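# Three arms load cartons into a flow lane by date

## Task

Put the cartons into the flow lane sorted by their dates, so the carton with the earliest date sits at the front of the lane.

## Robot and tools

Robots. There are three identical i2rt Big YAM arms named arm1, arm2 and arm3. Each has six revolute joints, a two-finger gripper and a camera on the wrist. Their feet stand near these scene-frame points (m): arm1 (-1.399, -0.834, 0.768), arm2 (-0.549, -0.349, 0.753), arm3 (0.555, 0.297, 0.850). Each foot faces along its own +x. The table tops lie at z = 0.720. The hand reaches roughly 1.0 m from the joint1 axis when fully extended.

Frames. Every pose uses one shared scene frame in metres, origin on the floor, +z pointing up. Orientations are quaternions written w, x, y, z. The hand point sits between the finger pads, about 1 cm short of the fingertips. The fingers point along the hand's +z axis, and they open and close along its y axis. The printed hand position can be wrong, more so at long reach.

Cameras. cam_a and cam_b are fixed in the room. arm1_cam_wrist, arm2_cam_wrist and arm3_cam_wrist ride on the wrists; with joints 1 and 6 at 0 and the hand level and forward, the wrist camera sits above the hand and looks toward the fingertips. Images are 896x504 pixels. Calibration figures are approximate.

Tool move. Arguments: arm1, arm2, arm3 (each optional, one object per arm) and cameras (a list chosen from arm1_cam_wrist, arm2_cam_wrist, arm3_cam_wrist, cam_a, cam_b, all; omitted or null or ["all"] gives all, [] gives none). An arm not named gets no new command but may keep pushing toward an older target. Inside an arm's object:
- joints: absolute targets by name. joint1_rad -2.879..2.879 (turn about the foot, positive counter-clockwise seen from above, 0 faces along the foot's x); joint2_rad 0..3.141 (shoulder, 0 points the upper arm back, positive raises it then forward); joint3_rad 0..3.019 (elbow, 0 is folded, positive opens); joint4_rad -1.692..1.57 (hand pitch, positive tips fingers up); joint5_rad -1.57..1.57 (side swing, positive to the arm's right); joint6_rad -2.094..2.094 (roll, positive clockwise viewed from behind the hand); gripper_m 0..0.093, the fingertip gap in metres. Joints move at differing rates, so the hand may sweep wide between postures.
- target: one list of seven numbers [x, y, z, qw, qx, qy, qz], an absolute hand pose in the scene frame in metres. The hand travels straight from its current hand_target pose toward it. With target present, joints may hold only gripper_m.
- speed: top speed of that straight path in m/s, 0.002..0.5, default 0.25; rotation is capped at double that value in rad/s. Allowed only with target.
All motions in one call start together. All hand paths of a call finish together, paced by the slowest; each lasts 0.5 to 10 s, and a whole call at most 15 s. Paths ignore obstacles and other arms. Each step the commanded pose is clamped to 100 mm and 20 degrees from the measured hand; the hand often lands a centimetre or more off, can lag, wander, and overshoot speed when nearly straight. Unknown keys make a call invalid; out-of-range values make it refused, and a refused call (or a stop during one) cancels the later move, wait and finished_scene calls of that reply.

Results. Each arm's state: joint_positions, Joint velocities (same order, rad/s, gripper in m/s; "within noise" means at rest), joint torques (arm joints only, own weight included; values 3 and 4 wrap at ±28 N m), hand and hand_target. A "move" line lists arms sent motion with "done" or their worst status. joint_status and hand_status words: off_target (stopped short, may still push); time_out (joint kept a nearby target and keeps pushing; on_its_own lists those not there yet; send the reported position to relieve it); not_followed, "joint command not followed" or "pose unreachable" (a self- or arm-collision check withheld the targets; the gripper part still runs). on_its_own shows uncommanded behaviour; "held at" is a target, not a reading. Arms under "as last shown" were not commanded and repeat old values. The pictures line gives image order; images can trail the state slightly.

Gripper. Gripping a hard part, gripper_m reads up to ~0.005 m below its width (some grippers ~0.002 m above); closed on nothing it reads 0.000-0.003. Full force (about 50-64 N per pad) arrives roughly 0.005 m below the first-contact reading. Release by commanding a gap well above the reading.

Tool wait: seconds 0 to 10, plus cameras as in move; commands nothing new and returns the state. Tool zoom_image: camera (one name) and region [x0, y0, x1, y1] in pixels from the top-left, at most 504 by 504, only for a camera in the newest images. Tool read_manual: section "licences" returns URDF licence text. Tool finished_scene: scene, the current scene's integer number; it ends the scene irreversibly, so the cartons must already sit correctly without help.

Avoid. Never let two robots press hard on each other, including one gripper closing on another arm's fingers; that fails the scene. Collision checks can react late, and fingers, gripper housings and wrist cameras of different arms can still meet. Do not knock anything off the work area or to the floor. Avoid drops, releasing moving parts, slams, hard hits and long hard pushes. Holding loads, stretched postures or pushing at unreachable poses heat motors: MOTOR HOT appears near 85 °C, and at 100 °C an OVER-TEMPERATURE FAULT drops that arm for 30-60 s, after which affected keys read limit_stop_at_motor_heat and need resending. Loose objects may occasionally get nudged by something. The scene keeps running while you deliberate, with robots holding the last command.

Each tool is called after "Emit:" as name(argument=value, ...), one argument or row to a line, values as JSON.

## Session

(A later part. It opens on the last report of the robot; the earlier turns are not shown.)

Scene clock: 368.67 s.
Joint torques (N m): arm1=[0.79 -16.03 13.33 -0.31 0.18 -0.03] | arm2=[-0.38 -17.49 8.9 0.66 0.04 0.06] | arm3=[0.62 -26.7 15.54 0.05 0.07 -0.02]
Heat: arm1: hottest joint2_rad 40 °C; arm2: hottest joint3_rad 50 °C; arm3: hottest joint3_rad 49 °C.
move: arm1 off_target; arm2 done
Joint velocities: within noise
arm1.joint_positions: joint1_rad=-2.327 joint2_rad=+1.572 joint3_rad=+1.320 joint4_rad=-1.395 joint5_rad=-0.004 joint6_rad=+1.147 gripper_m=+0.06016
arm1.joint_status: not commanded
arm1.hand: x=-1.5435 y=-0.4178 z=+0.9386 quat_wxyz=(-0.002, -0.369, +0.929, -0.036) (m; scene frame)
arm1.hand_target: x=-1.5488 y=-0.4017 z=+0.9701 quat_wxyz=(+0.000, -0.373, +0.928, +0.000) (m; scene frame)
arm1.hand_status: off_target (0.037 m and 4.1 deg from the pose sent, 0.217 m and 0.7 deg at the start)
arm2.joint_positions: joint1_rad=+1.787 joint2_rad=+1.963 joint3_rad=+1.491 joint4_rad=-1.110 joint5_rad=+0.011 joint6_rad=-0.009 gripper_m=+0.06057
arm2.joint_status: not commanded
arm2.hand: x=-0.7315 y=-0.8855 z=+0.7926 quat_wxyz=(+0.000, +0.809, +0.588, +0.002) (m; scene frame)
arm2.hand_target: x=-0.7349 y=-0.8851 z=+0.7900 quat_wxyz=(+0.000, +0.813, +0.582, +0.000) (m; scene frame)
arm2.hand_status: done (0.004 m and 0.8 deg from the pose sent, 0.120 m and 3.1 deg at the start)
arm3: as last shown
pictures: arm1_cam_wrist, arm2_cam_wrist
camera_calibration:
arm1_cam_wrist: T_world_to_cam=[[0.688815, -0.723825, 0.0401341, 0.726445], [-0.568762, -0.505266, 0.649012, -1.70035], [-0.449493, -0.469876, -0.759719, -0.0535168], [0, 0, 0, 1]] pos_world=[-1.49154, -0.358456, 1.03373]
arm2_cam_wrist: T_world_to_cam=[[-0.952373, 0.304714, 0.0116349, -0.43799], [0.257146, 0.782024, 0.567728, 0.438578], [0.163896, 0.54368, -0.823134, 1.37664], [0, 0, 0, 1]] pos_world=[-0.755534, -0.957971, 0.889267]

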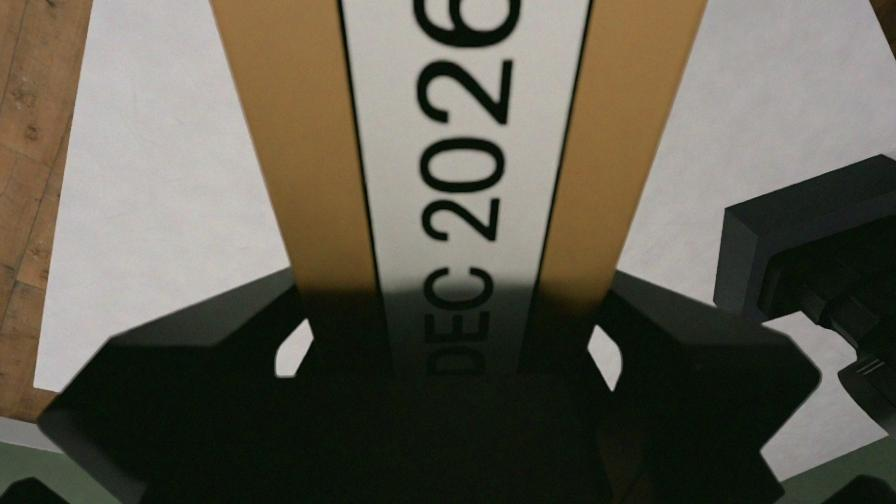

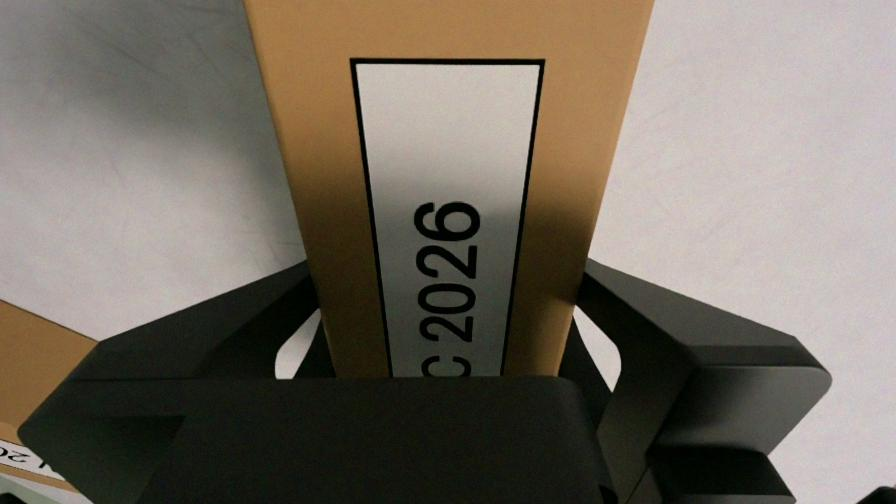

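Emit:
move(
  arm1={"joints": {"joint1_rad": 0.4}},
  arm2={"target": [-0.735, -0.885, 0.744, 0.0, 0.8131, 0.5821, 0.0], "speed": 0.08},
  cameras=["arm2_cam_wrist", "cam_a"],
)

Scene clock: 374.40 s.
Joint torques (N m): arm1=[1.67 -17.32 11.18 -0.4 0.32 0.02] | arm2=[-0.44 -17.14 8.25 0.58 0.04 0.06] | arm3=[0.62 -26.64 15.6 0.02 0.07 -0.03]
Heat: arm1: hottest joint3_rad 41 °C; arm2: hottest joint3_rad 49 °C; arm3: hottest joint3_rad 49 °C.
move: arm1 done; arm2 done
Joint velocities: within noise
arm1.joint_positions: joint1_rad=+0.396 joint2_rad=+1.581 joint3_rad=+1.348 joint4_rad=-1.394 joint5_rad=-0.007 joint6_rad=+1.142 gripper_m=+0.06023
arm1.joint_status: all done
arm1.hand: x=-1.4366 y=-1.2848 z=+0.9399 quat_wxyz=(+0.029, -0.985, -0.171, -0.012) (m; scene frame)
arm1.hand_target: x=-1.4362 y=-1.2919 z=+0.9654 quat_wxyz=(+0.004, -0.985, -0.174, -0.004) (m; scene frame)
arm1.hand_status: not commanded
arm2.joint_positions: joint1_rad=+1.787 joint2_rad=+2.013 joint3_rad=+1.453 joint4_rad=-1.007 joint5_rad=+0.011 joint6_rad=-0.009 gripper_m=+0.06057
arm2.joint_status: not commanded
arm2.hand: x=-0.7320 y=-0.8885 z=+0.7524 quat_wxyz=(+0.004, +0.809, +0.588, -0.004) (m; scene frame)
arm2.hand_target: x=-0.7349 y=-0.8850 z=+0.7441 quat_wxyz=(+0.000, +0.813, +0.582, +0.000) (m; scene frame)
arm2.hand_status: done (0.010 m and 1.0 deg from the pose sent, 0.049 m and 0.8 deg at the start)
arm3: as last shown
pictures: arm2_cam_wrist, cam_a
camera_calibration:
arm2_cam_wrist: T_world_to_cam=[[-0.952253, 0.305079, 0.0118798, -0.43688], [0.259878, 0.789516, 0.555993, 0.481375], [0.160242, 0.532533, -0.831102, 1.33872], [0, 0, 0, 1]] pos_world=[-0.755638, -0.959682, 0.85016]

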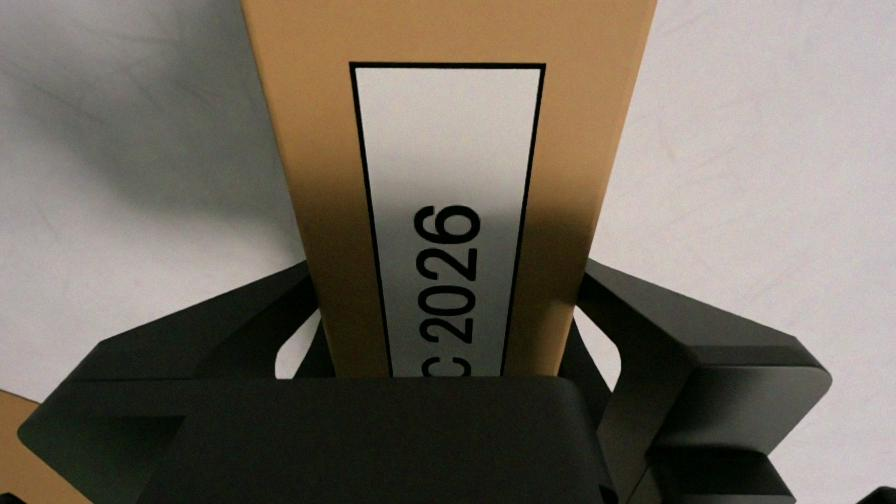

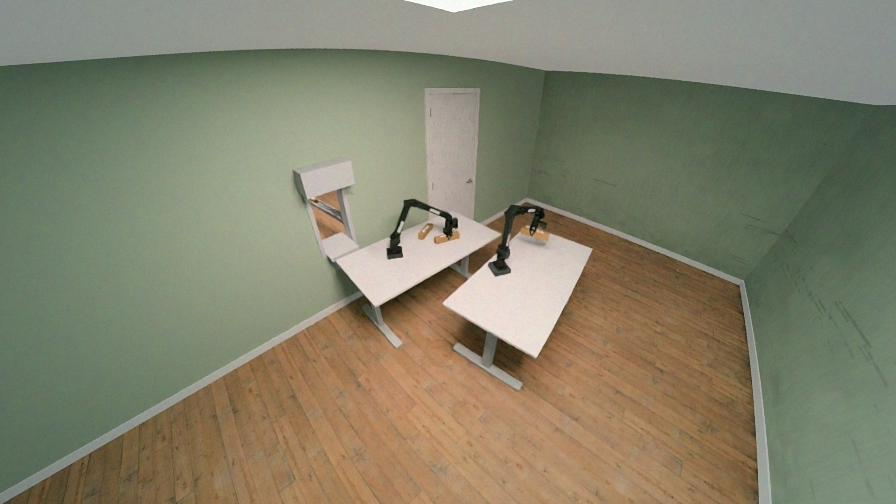

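Emit:
move(
  arm1={"joints": {"joint1_rad": 1.2}},
  arm2={"joints": {"gripper_m": 0.092}},
  cameras=["arm2_cam_wrist"],
)

Emit:
move(
  arm2={"target": [-0.730, -0.87, 0.93, 0.0, 0.8131, 0.5821, 0.0], "speed": 0.25},
  cameras=["arm2_cam_wrist"],
)

Emit:
move(
  arm1={"joints": {"joint1_rad": 2.45}},
  arm2={"target": [-0.52, -0.68, 1.1, 0.0, 0.5736, 0.8192, 0.0], "speed": 0.3},
)

Scene clock: 385.63 s.
Joint torques (N m): arm1=[1.44 -17.38 11.14 -0.38 0.29 0.02] | arm2=[-0.44 -17.14 8.25 0.58 0.04 0.05] | arm3=[0.67 -26.58 15.57 -0.02 0.06 -0.03]
Heat: arm1: hottest joint3_rad 41 °C; arm2: hottest joint3_rad 48 °C; arm3: hottest joint3_rad 50 °C.
move: arm1 done; arm2 done
Joint velocities: within noise
arm1.joint_positions: joint1_rad=+1.192 joint2_rad=+1.581 joint3_rad=+1.348 joint4_rad=-1.395 joint5_rad=-0.006 joint6_rad=+1.142 gripper_m=+0.06025
arm1.joint_status: all done
arm1.hand: x=-1.1041 y=-1.1764 z=+0.9413 quat_wxyz=(+0.030, -0.842, -0.539, -0.001) (m; scene frame)
arm1.hand_target: x=-1.0971 y=-1.1799 z=+0.9668 quat_wxyz=(+0.004, -0.839, -0.544, -0.004) (m; scene frame)
arm1.hand_status: not commanded
arm2.joint_positions: joint1_rad=+1.787 joint2_rad=+2.013 joint3_rad=+1.453 joint4_rad=-1.007 joint5_rad=+0.011 joint6_rad=-0.009 gripper_m=+0.09194
arm2.joint_status: all done
arm2.hand: x=-0.7320 y=-0.8885 z=+0.7524 quat_wxyz=(+0.004, +0.809, +0.588, -0.004) (m; scene frame)
arm2.hand_target: x=-0.7349 y=-0.8850 z=+0.7441 quat_wxyz=(+0.000, +0.813, +0.582, +0.000) (m; scene frame)
arm2.hand_status: not commanded
arm3: as last shown
pictures: arm2_cam_wrist
camera_calibration:
arm2_cam_wrist: T_world_to_cam=[[-0.952253, 0.305079, 0.0118798, -0.43688], [0.259878, 0.789516, 0.555993, 0.481375], [0.160242, 0.532533, -0.831102, 1.33872], [0, 0, 0, 1]] pos_world=[-0.755638, -0.959682, 0.85016]

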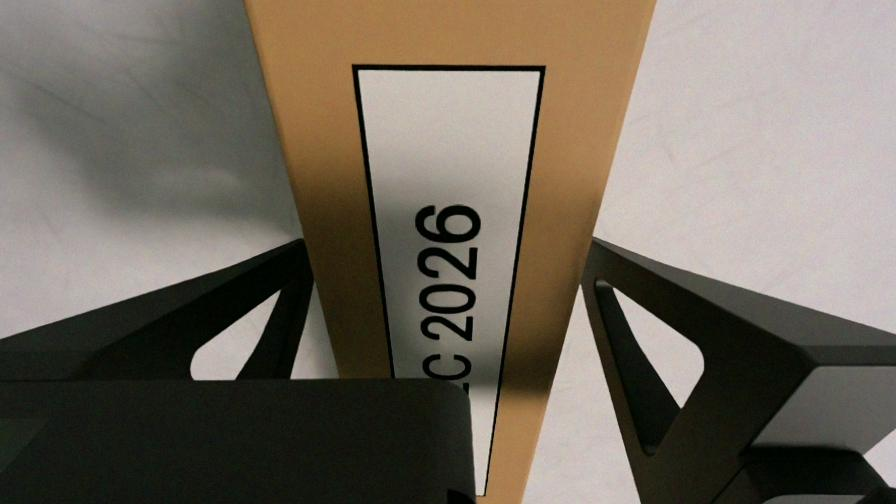

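Scene clock: 387.23 s.
Joint torques (N m): arm1=[1.32 -17.38 11.14 -0.39 0.29 0.01] | arm2=[-0.21 -14.74 13.97 0.12 0.03 0.09] | arm3=[0.44 -26.87 15.56 -0.02 0.08 -0.03]
Heat: arm1: hottest joint3_rad 41 °C; arm2: hottest joint3_rad 48 °C; arm3: hottest joint3_rad 50 °C.
move: arm2 off_target
Joint velocities: within noise
arm1: as last shown
arm2.joint_positions: joint1_rad=+1.787 joint2_rad=+1.793 joint3_rad=+1.590 joint4_rad=-1.401 joint5_rad=+0.011 joint6_rad=-0.009 gripper_m=+0.09194
arm2.joint_status: not commanded
arm2.hand: x=-0.7233 y=-0.8559 z=+0.9194 quat_wxyz=(-0.007, +0.809, +0.588, +0.011) (m; scene frame)
arm2.hand_target: x=-0.7297 y=-0.8693 z=+0.9301 quat_wxyz=(+0.000, +0.813, +0.582, +0.000) (m; scene frame)
arm2.hand_status: off_target (0.019 m and 1.7 deg from the pose sent, 0.179 m and 1.0 deg at the start)
arm3.joint_positions: joint1_rad=+1.332 joint2_rad=+2.234 joint3_rad=+2.270 joint4_rad=-1.611 joint5_rad=-0.001 joint6_rad=-0.961 gripper_m=+0.09405
arm3.joint_status: not commanded
arm3.hand: x=+0.9415 y=-0.2727 z=+1.0054 quat_wxyz=(+0.000, -0.007, -1.000, -0.002) (m; scene frame)
arm3.hand_target: x=+0.9498 y=-0.2794 z=+0.9997 quat_wxyz=(+0.000, +0.000, -1.000, +0.001) (m; scene frame)
arm3.hand_status: not commanded
pictures: arm2_cam_wrist
camera_calibration:
arm2_cam_wrist: T_world_to_cam=[[-0.95255, 0.304169, 0.0113988, -0.441081], [0.25276, 0.769578, 0.586397, 0.310358], [0.169592, 0.561454, -0.809943, 1.47077], [0, 0, 0, 1]] pos_world=[-0.748029, -0.930453, 1.01428]

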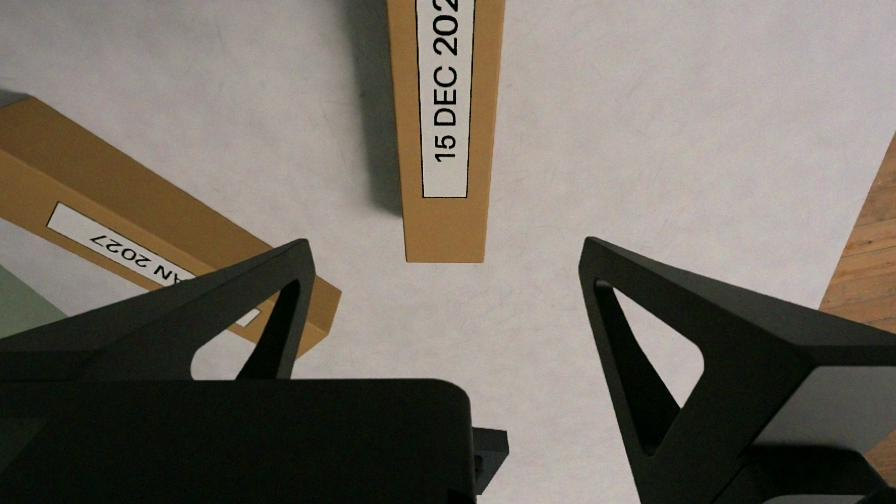

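Scene clock: 389.27 s.
Joint torques (N m): arm1=[1.44 -17.2 11.19 -0.36 0.25 0.02] | arm2=[0.56 -5.42 9.02 0.25 -0.07 -0.04] | arm3=[0.56 -26.64 15.53 0.05 0.08 -0.02]
Heat: arm1: hottest joint3_rad 41 °C; arm2: hottest joint3_rad 48 °C; arm3: hottest joint3_rad 50 °C.
move: arm1 done; arm2 off_target
Joint velocities: within noise
arm1.joint_positions: joint1_rad=+2.441 joint2_rad=+1.581 joint3_rad=+1.348 joint4_rad=-1.395 joint5_rad=-0.006 joint6_rad=+1.142 gripper_m=+0.06029
arm1.joint_status: all done
arm1.hand: x=-0.9817 y=-0.6632 z=+0.9444 quat_wxyz=(+0.023, -0.367, -0.930, +0.015) (m; scene frame)
arm1.hand_target: x=-0.9766 y=-0.6572 z=+0.9699 quat_wxyz=(+0.003, -0.362, -0.932, -0.003) (m; scene frame)
arm1.hand_status: not commanded
arm2.joint_positions: joint1_rad=+2.201 joint2_rad=+1.172 joint3_rad=+1.409 joint4_rad=-1.688 joint5_rad=+0.009 joint6_rad=-0.247 gripper_m=+0.09195
arm2.joint_status: not commanded
arm2.hand: x=-0.5232 y=-0.6818 z=+1.1088 quat_wxyz=(+0.043, +0.577, +0.814, -0.051) (m; scene frame)
arm2.hand_target: x=-0.5201 y=-0.6801 z=+1.0994 quat_wxyz=(+0.032, +0.573, +0.818, -0.038) (m; scene frame)
arm2.hand_status: off_target (0.010 m and 7.6 deg from the pose sent, 0.324 m and 38.0 deg at the start; a joint's target at an end of its range on 31 of 61 steps)
arm3: as last shown
pictures: arm1_cam_wrist, arm2_cam_wrist, arm3_cam_wrist, cam_a, cam_b
camera_calibration:
arm1_cam_wrist: T_world_to_cam=[[-0.680687, -0.732318, 0.0193802, -1.16892], [-0.547469, 0.526093, 0.650771, -0.805279], [-0.486767, 0.432362, -0.759027, 0.649187], [0, 0, 0, 1]] pos_world=[-0.920534, -0.713055, 1.03946]
arm2_cam_wrist: T_world_to_cam=[[-0.942413, -0.331221, 0.0463792, -0.772219], [-0.27529, 0.846961, 0.454833, -0.0629234], [-0.189932, 0.415873, -0.889368, 1.29327], [0, 0, 0, 1]] pos_world=[-0.499438, -0.740318, 1.21463]
arm3_cam_wrist: T_world_to_cam=[[-0.0288512, -0.999559, -0.00703023, -0.237404], [-0.803314, 0.0190002, 0.595253, 0.164908], [-0.594857, 0.0228213, -0.803508, 1.49713], [0, 0, 0, 1]] pos_world=[1.0162, -0.274599, 1.10312]

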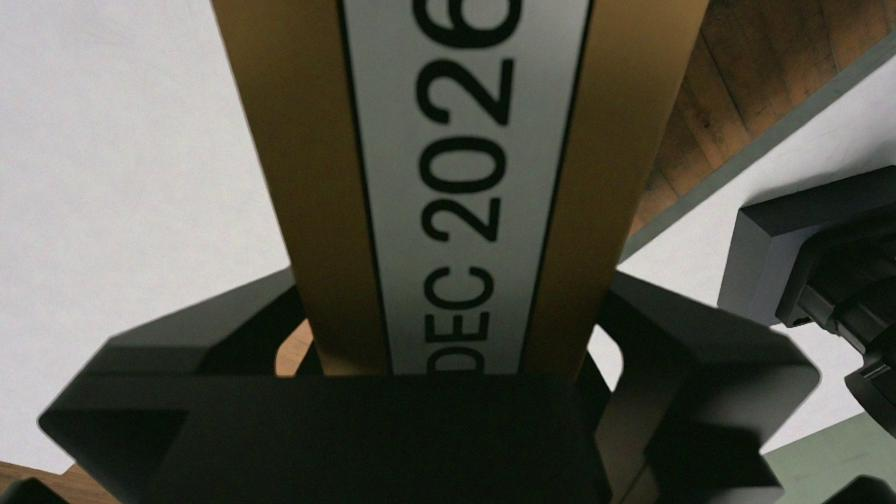

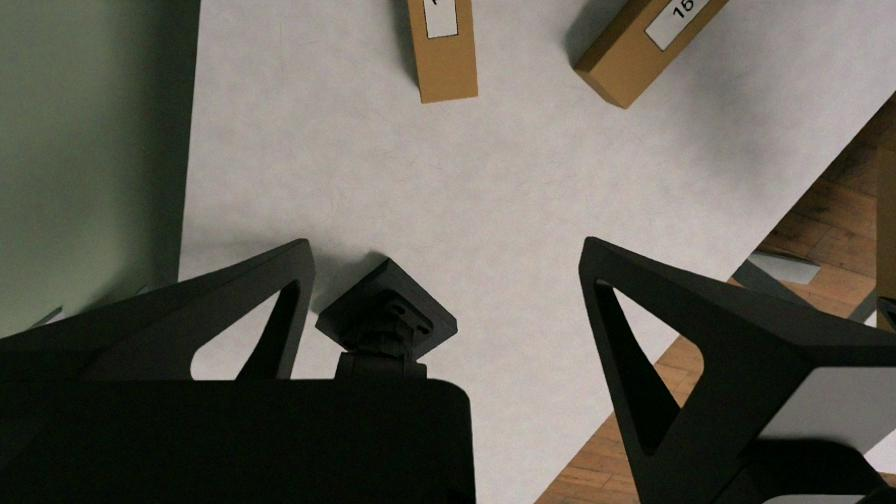

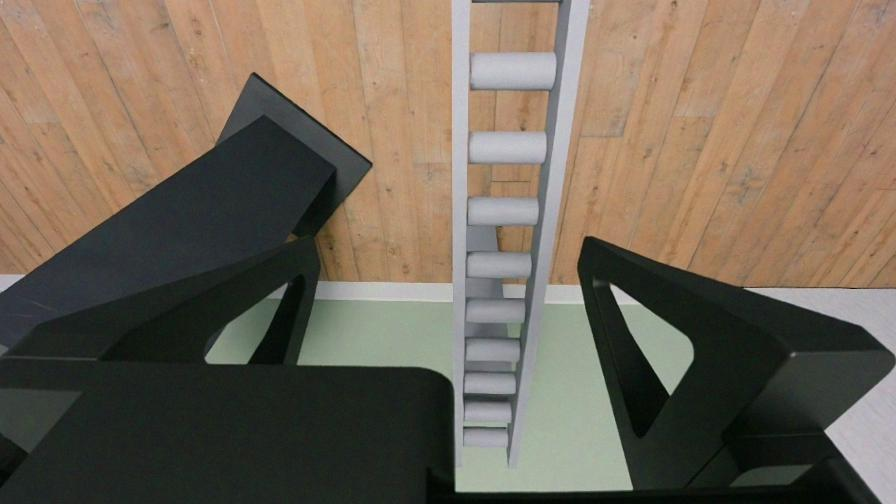

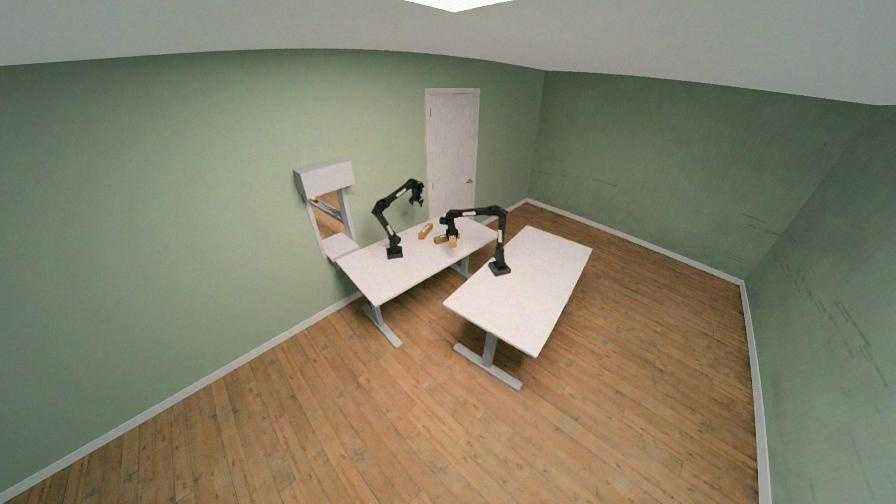

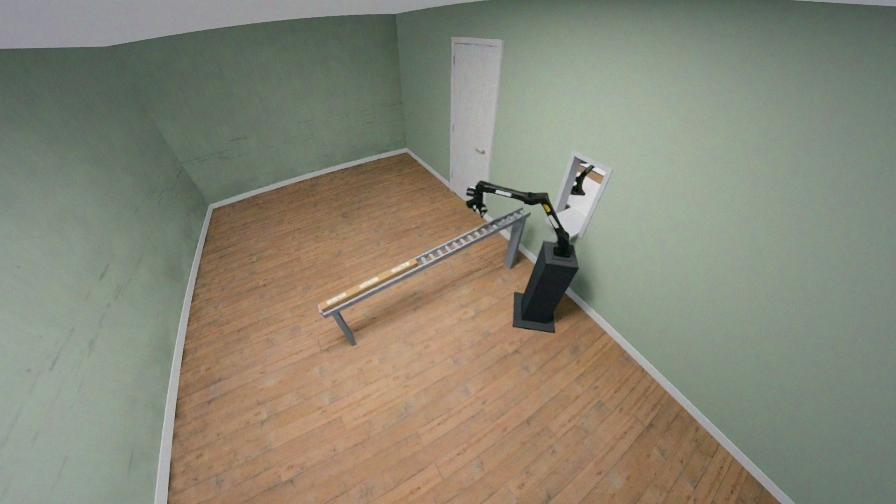

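Emit:
move(
  arm1={"target": [-0.865, -0.543, 0.96, 0.0, -0.2588, 0.9659, 0.0], "speed": 0.25},
  cameras=["arm1_cam_wrist", "arm2_cam_wrist", "cam_a"],
)

Scene clock: 400.90 s.
Joint torques (N m): arm1=[2.08 -21.77 14.02 -0.55 -0.02 -0.01] | arm2=[0.56 -5.19 8.99 0.27 -0.08 -0.04] | arm3=[0.44 -26.52 15.56 -0.01 0.06 -0.02]
Heat: arm1: hottest joint3_rad 42 °C; arm2: hottest joint3_rad 49 °C; arm3: hottest joint3_rad 50 °C.
move: arm1 off_target
Joint velocities: within noise
arm1.joint_positions: joint1_rad=+2.539 joint2_rad=+1.959 joint3_rad=+1.829 joint4_rad=-1.510 joint5_rad=+0.006 joint6_rad=-0.012 gripper_m=+0.06031
arm1.joint_status: not commanded
arm1.hand: x=-0.8771 y=-0.5599 z=+0.9307 quat_wxyz=(+0.031, +0.247, -0.968, +0.009) (m; scene frame)
arm1.hand_target: x=-0.8668 y=-0.5440 z=+0.9602 quat_wxyz=(-0.001, +0.259, -0.966, +0.000) (m; scene frame)
arm1.hand_status: off_target (0.036 m and 4.0 deg from the pose sent, 0.168 m and 73.2 deg at the start)
arm2, arm3: as last shown
pictures: arm1_cam_wrist, arm2_cam_wrist, cam_a
camera_calibration:
arm1_cam_wrist: T_world_to_cam=[[0.48104, -0.87638, -0.023634, -0.0435526], [-0.638397, -0.368634, 0.675691, -1.39744], [-0.600874, -0.309946, -0.736806, 0.108596], [0, 0, 0, 1]] pos_world=[-0.805921, -0.519655, 1.02322]
arm2_cam_wrist: T_world_to_cam=[[-0.942413, -0.331221, 0.0463792, -0.772219], [-0.27529, 0.846961, 0.454833, -0.0629234], [-0.189932, 0.415873, -0.889368, 1.29327], [0, 0, 0, 1]] pos_world=[-0.499438, -0.740318, 1.21463]

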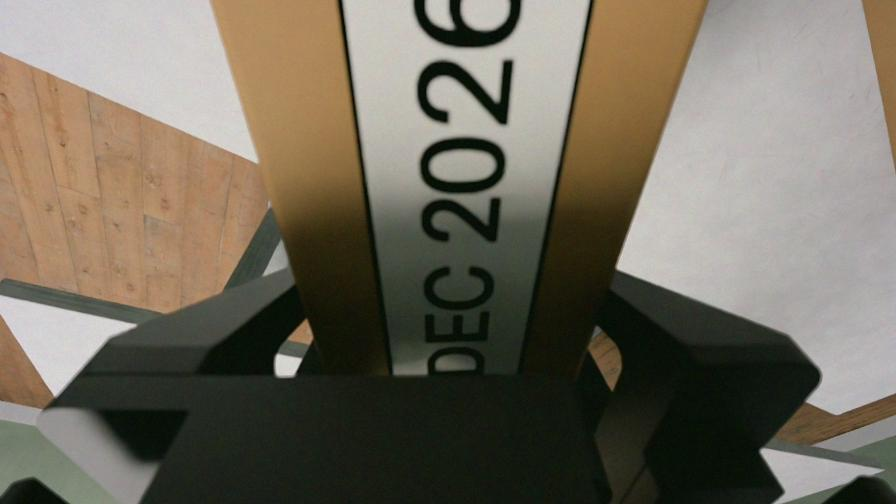

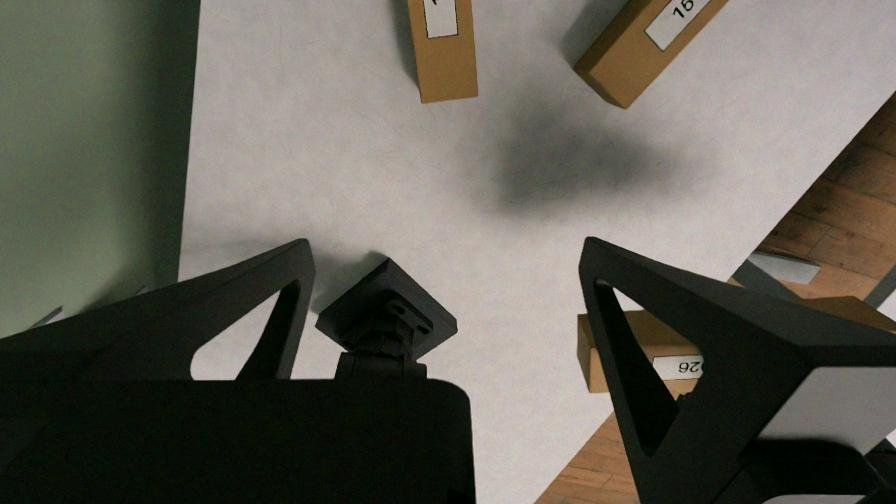

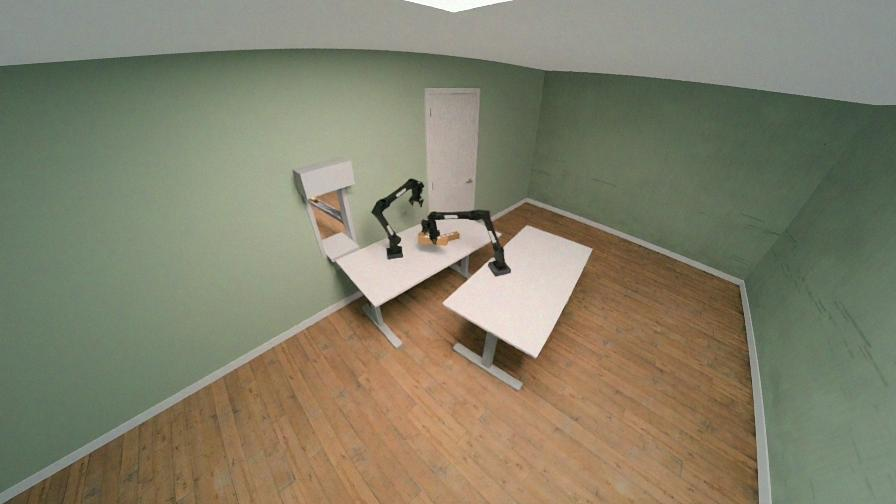

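Emit:
move(
  arm1={"target": [-0.825, -0.548, 0.795, 0.0, -0.2588, 0.9659, 0.0], "speed": 0.15},
  cameras=["arm1_cam_wrist", "arm2_cam_wrist", "cam_a"],
)

Scene clock: 419.80 s.
Joint torques (N m): arm1=[-0.21 -24.53 9.03 0.42 0.01 -0.05] | arm2=[0.5 -5.25 9.02 0.25 -0.07 -0.04] | arm3=[0.62 -26.58 15.57 0.02 0.08 -0.04]
Heat: arm1: hottest joint3_rad 46 °C; arm2: hottest joint3_rad 48 °C; arm3: hottest joint3_rad 51 °C.
move: arm1 off_target
Joint velocities: within noise
arm1.joint_positions: joint1_rad=+2.532 joint2_rad=+2.169 joint3_rad=+1.760 joint4_rad=-1.212 joint5_rad=+0.006 joint6_rad=-0.050 gripper_m=+0.06031
arm1.joint_status: not commanded
arm1.hand: x=-0.8397 y=-0.5446 z=+0.7783 quat_wxyz=(+0.022, +0.262, -0.965, +0.006) (m; scene frame)
arm1.hand_target: x=-0.8255 y=-0.5483 z=+0.7951 quat_wxyz=(+0.000, +0.259, -0.966, +0.000) (m; scene frame)
arm1.hand_status: off_target (0.022 m and 2.6 deg from the pose sent, 0.146 m and 4.0 deg at the start)
arm2, arm3: as last shown
pictures: arm1_cam_wrist, arm2_cam_wrist, cam_a
camera_calibration:
arm1_cam_wrist: T_world_to_cam=[[0.50783, -0.861089, -0.0251754, -0.0196683], [-0.637584, -0.395349, 0.6612, -1.26757], [-0.579306, -0.319726, -0.749787, 0.0465309], [0, 0, 0, 1]] pos_world=[-0.77124, -0.503192, 0.872512]
arm2_cam_wrist: T_world_to_cam=[[-0.942413, -0.331221, 0.0463792, -0.772219], [-0.27529, 0.846961, 0.454833, -0.0629234], [-0.189932, 0.415873, -0.889368, 1.29327], [0, 0, 0, 1]] pos_world=[-0.499438, -0.740318, 1.21463]

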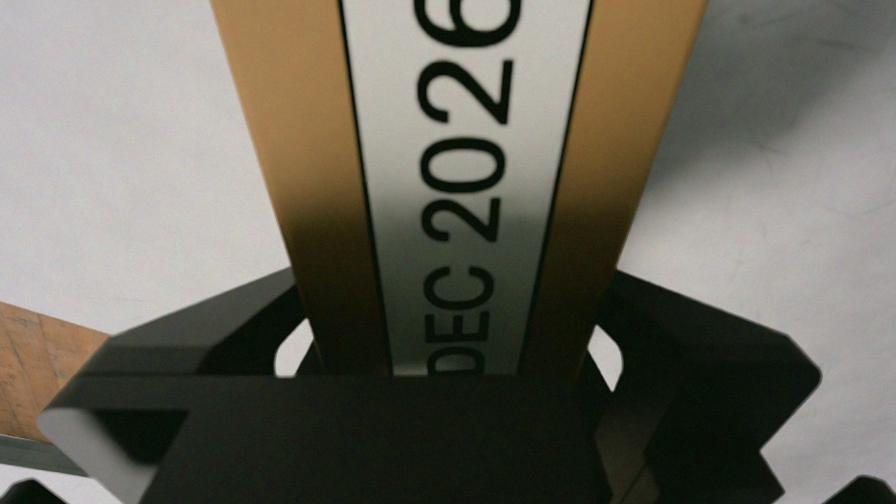

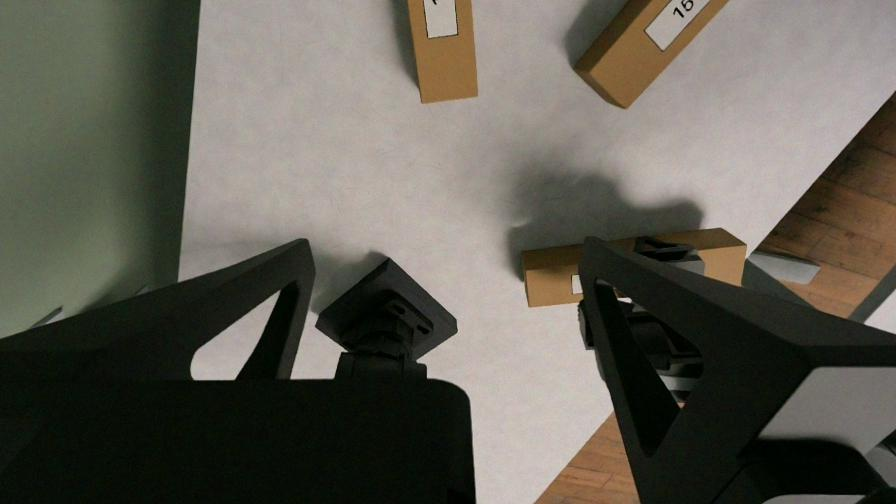

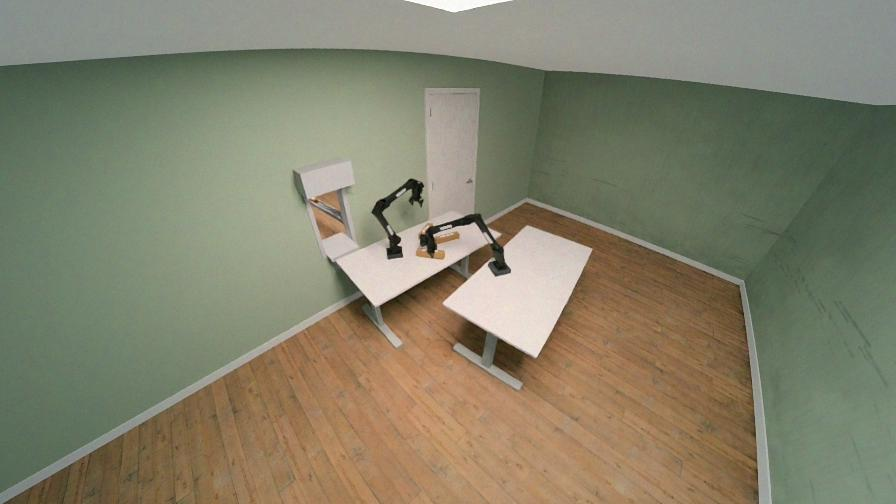

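Emit:
move(
  arm1={"target": [-0.825, -0.548, 0.772, 0.0, -0.2588, 0.9659, 0.0], "speed": 0.08},
  cameras=["arm1_cam_wrist", "arm2_cam_wrist"],
)

Scene clock: 422.70 s.
Joint torques (N m): arm1=[-0.26 -22.83 8.47 0.57 -0.01 -0.06] | arm2=[0.62 -5.19 8.99 0.27 -0.07 -0.04] | arm3=[0.79 -26.46 15.6 0.03 0.08 -0.02]
Heat: arm1: hottest joint3_rad 46 °C; arm2: hottest joint3_rad 48 °C; arm3: hottest joint3_rad 51 °C.
move: arm1 off_target
Joint velocities: within noise
arm1.joint_positions: joint1_rad=+2.532 joint2_rad=+2.173 joint3_rad=+1.748 joint4_rad=-1.166 joint5_rad=+0.006 joint6_rad=-0.050 gripper_m=+0.06031
arm1.joint_status: not commanded
arm1.hand: x=-0.8344 y=-0.5419 z=+0.7712 quat_wxyz=(+0.007, +0.262, -0.965, +0.003) (m; scene frame)
arm1.hand_target: x=-0.8251 y=-0.5481 z=+0.7721 quat_wxyz=(+0.000, +0.259, -0.966, +0.000) (m; scene frame)
arm1.hand_status: off_target (0.011 m and 1.0 deg from the pose sent, 0.016 m and 2.6 deg at the start)
arm2, arm3: as last shown
pictures: arm1_cam_wrist, arm2_cam_wrist
camera_calibration:
arm1_cam_wrist: T_world_to_cam=[[0.50871, -0.860615, -0.023571, -0.0204003], [-0.654416, -0.404326, 0.638952, -1.26008], [-0.559422, -0.309616, -0.768885, 0.0818582], [0, 0, 0, 1]] pos_world=[-0.768445, -0.501695, 0.867589]
arm2_cam_wrist: T_world_to_cam=[[-0.942413, -0.331221, 0.0463792, -0.772219], [-0.27529, 0.846961, 0.454833, -0.0629234], [-0.189932, 0.415873, -0.889368, 1.29327], [0, 0, 0, 1]] pos_world=[-0.499438, -0.740318, 1.21463]

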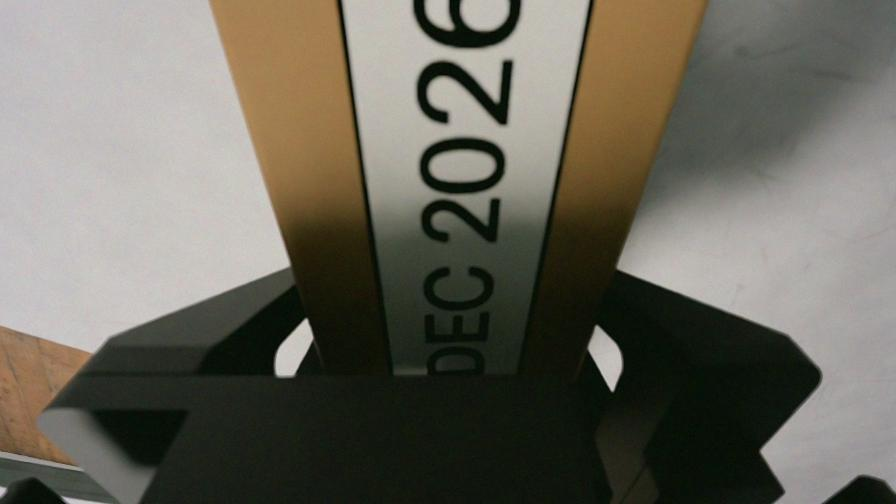

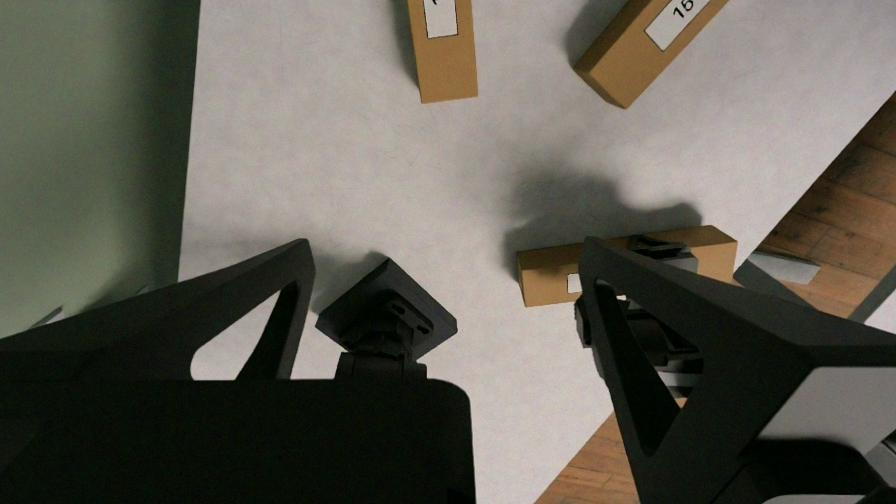

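Emit:
move(
  arm1={"target": [-0.825, -0.548, 0.753, 0.0, -0.2588, 0.9659, 0.0], "speed": 0.06},
  cameras=["arm1_cam_wrist", "arm2_cam_wrist"],
)

Scene clock: 426.77 s.
Joint torques (N m): arm1=[-0.26 -21.42 7.99 0.4 -0.03 -0.06] | arm2=[0.62 -5.25 8.99 0.25 -0.07 -0.04] | arm3=[0.44 -26.58 15.57 0.03 0.07 -0.03]
Heat: arm1: hottest joint3_rad 45 °C; arm2: hottest joint3_rad 48 °C; arm3: hottest joint3_rad 51 °C.
move: arm1 off_target
Joint velocities: within noise
arm1.joint_positions: joint1_rad=+2.532 joint2_rad=+2.176 joint3_rad=+1.738 joint4_rad=-1.127 joint5_rad=+0.006 joint6_rad=-0.050 gripper_m=+0.06031
arm1.joint_status: not commanded
arm1.hand: x=-0.8298 y=-0.5395 z=+0.7658 quat_wxyz=(-0.005, +0.262, -0.965, +0.000) (m; scene frame)
arm1.hand_target: x=-0.8254 y=-0.5481 z=+0.7532 quat_wxyz=(+0.000, +0.259, -0.966, +0.000) (m; scene frame)
arm1.hand_status: off_target (0.016 m and 0.7 deg from the pose sent, 0.021 m and 1.0 deg at the start)
arm2, arm3: as last shown
arm3.hand: x=+0.9415 y=-0.2727 z=+1.0054 quat_wxyz=(+0.000, -0.006, -1.000, -0.002) (m; scene frame)
pictures: arm1_cam_wrist, arm2_cam_wrist
camera_calibration:
arm1_cam_wrist: T_world_to_cam=[[0.509165, -0.860382, -0.0222372, -0.0213538], [-0.668879, -0.411831, 0.618866, -1.25338], [-0.541619, -0.300231, -0.785182, 0.113436], [0, 0, 0, 1]] pos_world=[-0.766049, -0.500497, 0.864269]
arm2_cam_wrist: T_world_to_cam=[[-0.942413, -0.331221, 0.0463792, -0.772219], [-0.27529, 0.846961, 0.454833, -0.0629234], [-0.189932, 0.415873, -0.889368, 1.29327], [0, 0, 0, 1]] pos_world=[-0.499438, -0.740318, 1.21463]

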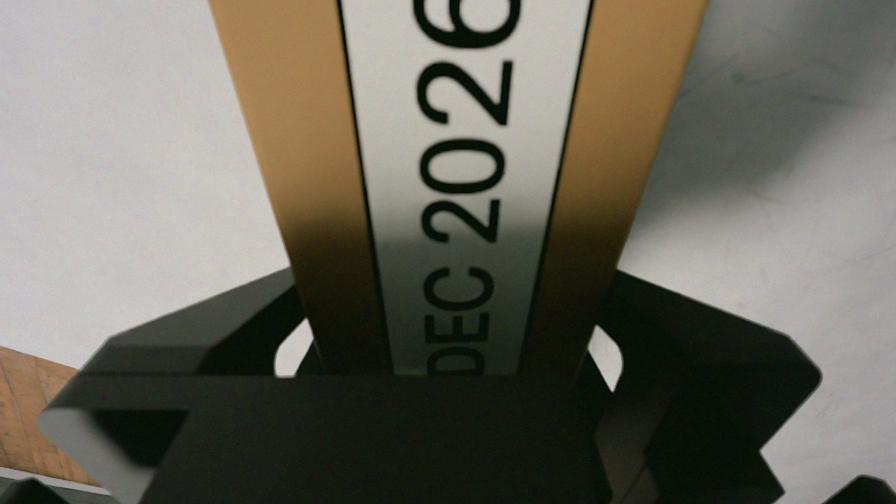

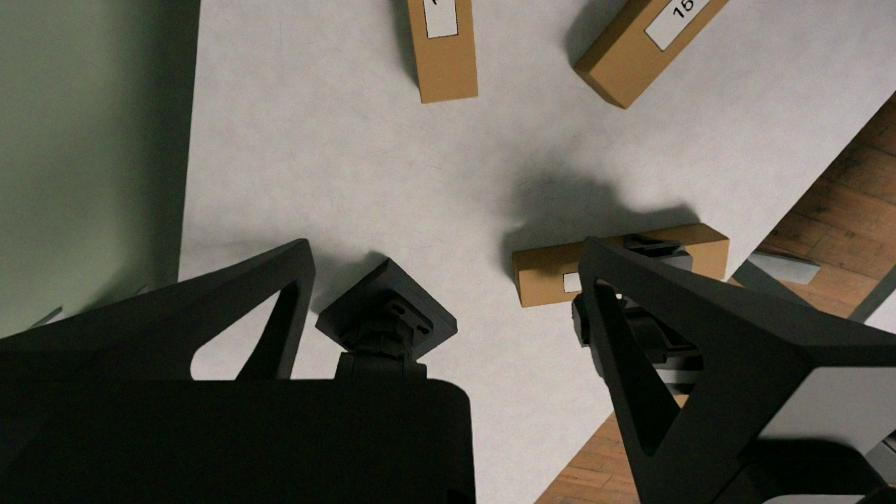

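Emit:
zoom_image(
  camera="arm2_cam_wrist",
  region=[490, 210, 750, 330],
)

Scaled by 1.938 from the camera's 896x504 image, which has a finer 1280x720 frame.

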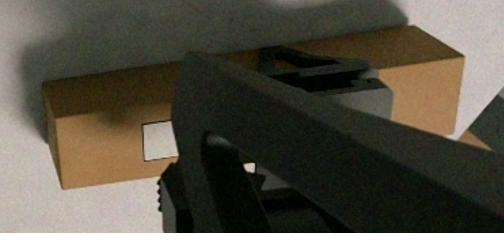

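Emit:
move(
  arm1={"target": [-0.825, -0.548, 0.735, 0.0, -0.2588, 0.9659, 0.0], "speed": 0.06},
  cameras=["arm1_cam_wrist", "arm2_cam_wrist"],
)

Scene clock: 438.43 s.
Joint torques (N m): arm1=[-0.21 -19.9 7.41 0.95 -0.04 -0.06] | arm2=[0.56 -5.19 9.01 0.25 -0.08 -0.04] | arm3=[0.44 -26.7 15.54 0.08 0.08 -0.03]
Heat: arm1: hottest joint3_rad 45 °C; arm2: hottest joint3_rad 48 °C; arm3: hottest joint3_rad 51 °C.
move: arm1 off_target
Joint velocities: within noise
arm1.joint_positions: joint1_rad=+2.532 joint2_rad=+2.177 joint3_rad=+1.730 joint4_rad=-1.105 joint5_rad=+0.006 joint6_rad=-0.050 gripper_m=+0.06031
arm1.joint_status: not commanded
arm1.hand: x=-0.8279 y=-0.5384 z=+0.7625 quat_wxyz=(-0.012, +0.262, -0.965, -0.002) (m; scene frame)
arm1.hand_target: x=-0.8261 y=-0.5483 z=+0.7358 quat_wxyz=(+0.000, +0.259, -0.966, +0.000) (m; scene frame)
arm1.hand_status: off_target (0.029 m and 1.4 deg from the pose sent, 0.032 m and 0.7 deg at the start)
arm2, arm3: as last shown
pictures: arm1_cam_wrist, arm2_cam_wrist
camera_calibration:
arm1_cam_wrist: T_world_to_cam=[[0.50935, -0.860291, -0.0215057, -0.0218613], [-0.676181, -0.415552, 0.608355, -1.24971], [-0.532299, -0.295324, -0.793373, 0.128768], [0, 0, 0, 1]] pos_world=[-0.765351, -0.500098, 0.861958]
arm2_cam_wrist: T_world_to_cam=[[-0.942413, -0.331221, 0.0463792, -0.772219], [-0.27529, 0.846961, 0.454833, -0.0629234], [-0.189932, 0.415873, -0.889368, 1.29327], [0, 0, 0, 1]] pos_world=[-0.499438, -0.740318, 1.21463]

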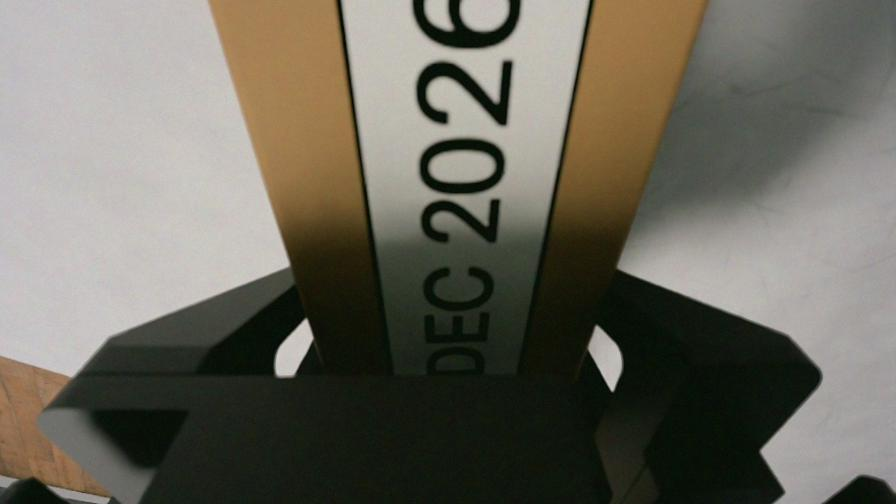

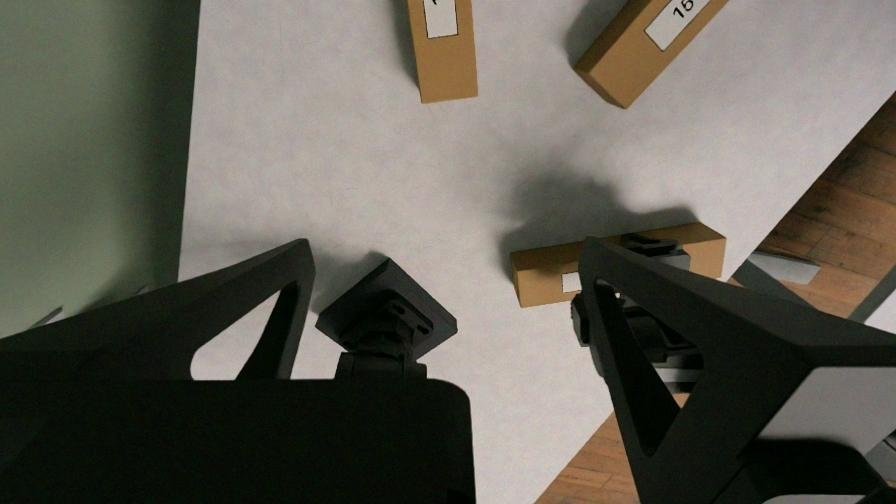

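Emit:
move(
  arm1={"target": [-0.828, -0.546, 0.735, -0.02107, -0.2587, 0.9657, -0.00565], "speed": 0.06},
  cameras=["arm1_cam_wrist", "arm2_cam_wrist"],
)

Scene clock: 450.17 s.
Joint torques (N m): arm1=[0.15 -18.26 9.74 -0.2 0.03 -0.01] | arm2=[0.5 -5.19 8.99 0.25 -0.07 -0.04] | arm3=[0.5 -26.7 15.53 0.01 0.07 -0.03]
Heat: arm1: hottest joint2_rad 43 °C; arm2: hottest joint3_rad 48 °C; arm3: hottest joint3_rad 52 °C.
move: arm1 off_target
Joint velocities: within noise
arm1.joint_positions: joint1_rad=+2.532 joint2_rad=+2.184 joint3_rad=+1.739 joint4_rad=-1.127 joint5_rad=+0.006 joint6_rad=-0.049 gripper_m=+0.06031
arm1.joint_status: not commanded
arm1.hand: x=-0.8303 y=-0.5398 z=+0.7615 quat_wxyz=(-0.002, +0.262, -0.965, +0.001) (m; scene frame)
arm1.hand_target: x=-0.8291 y=-0.5464 z=+0.7355 quat_wxyz=(+0.021, +0.259, -0.966, +0.005) (m; scene frame)
arm1.hand_status: off_target (0.027 m and 2.7 deg from the pose sent, 0.028 m and 3.8 deg at the start)
arm2, arm3: as last shown
pictures: arm1_cam_wrist, arm2_cam_wrist
camera_calibration:
arm1_cam_wrist: T_world_to_cam=[[0.508408, -0.860842, -0.0217318, -0.0227582], [-0.665873, -0.409012, 0.623957, -1.25094], [-0.546017, -0.302754, -0.781156, 0.101557], [0, 0, 0, 1]] pos_world=[-0.765948, -0.500496, 0.859373]
arm2_cam_wrist: T_world_to_cam=[[-0.942413, -0.331221, 0.0463792, -0.772219], [-0.27529, 0.846961, 0.454833, -0.0629234], [-0.189932, 0.415873, -0.889368, 1.29327], [0, 0, 0, 1]] pos_world=[-0.499438, -0.740318, 1.21463]

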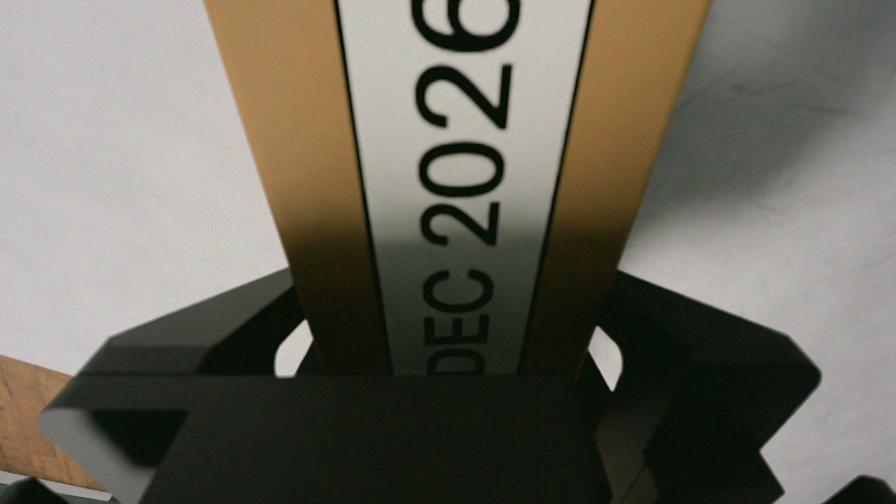

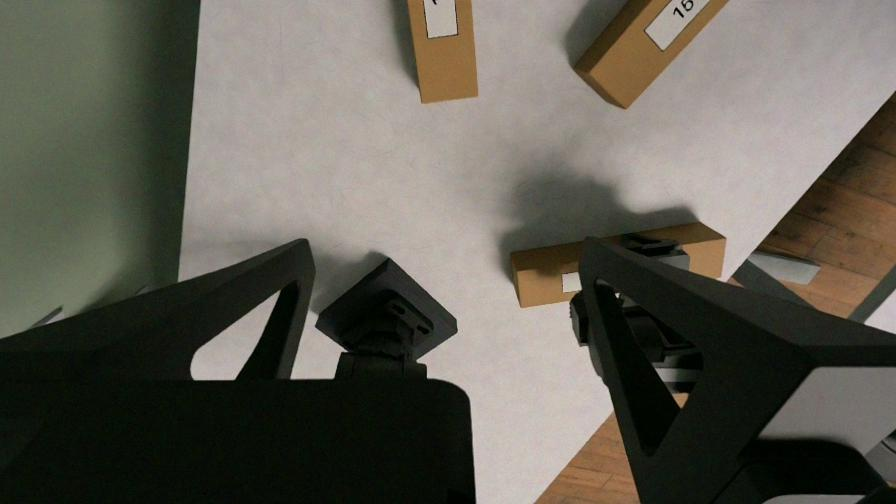

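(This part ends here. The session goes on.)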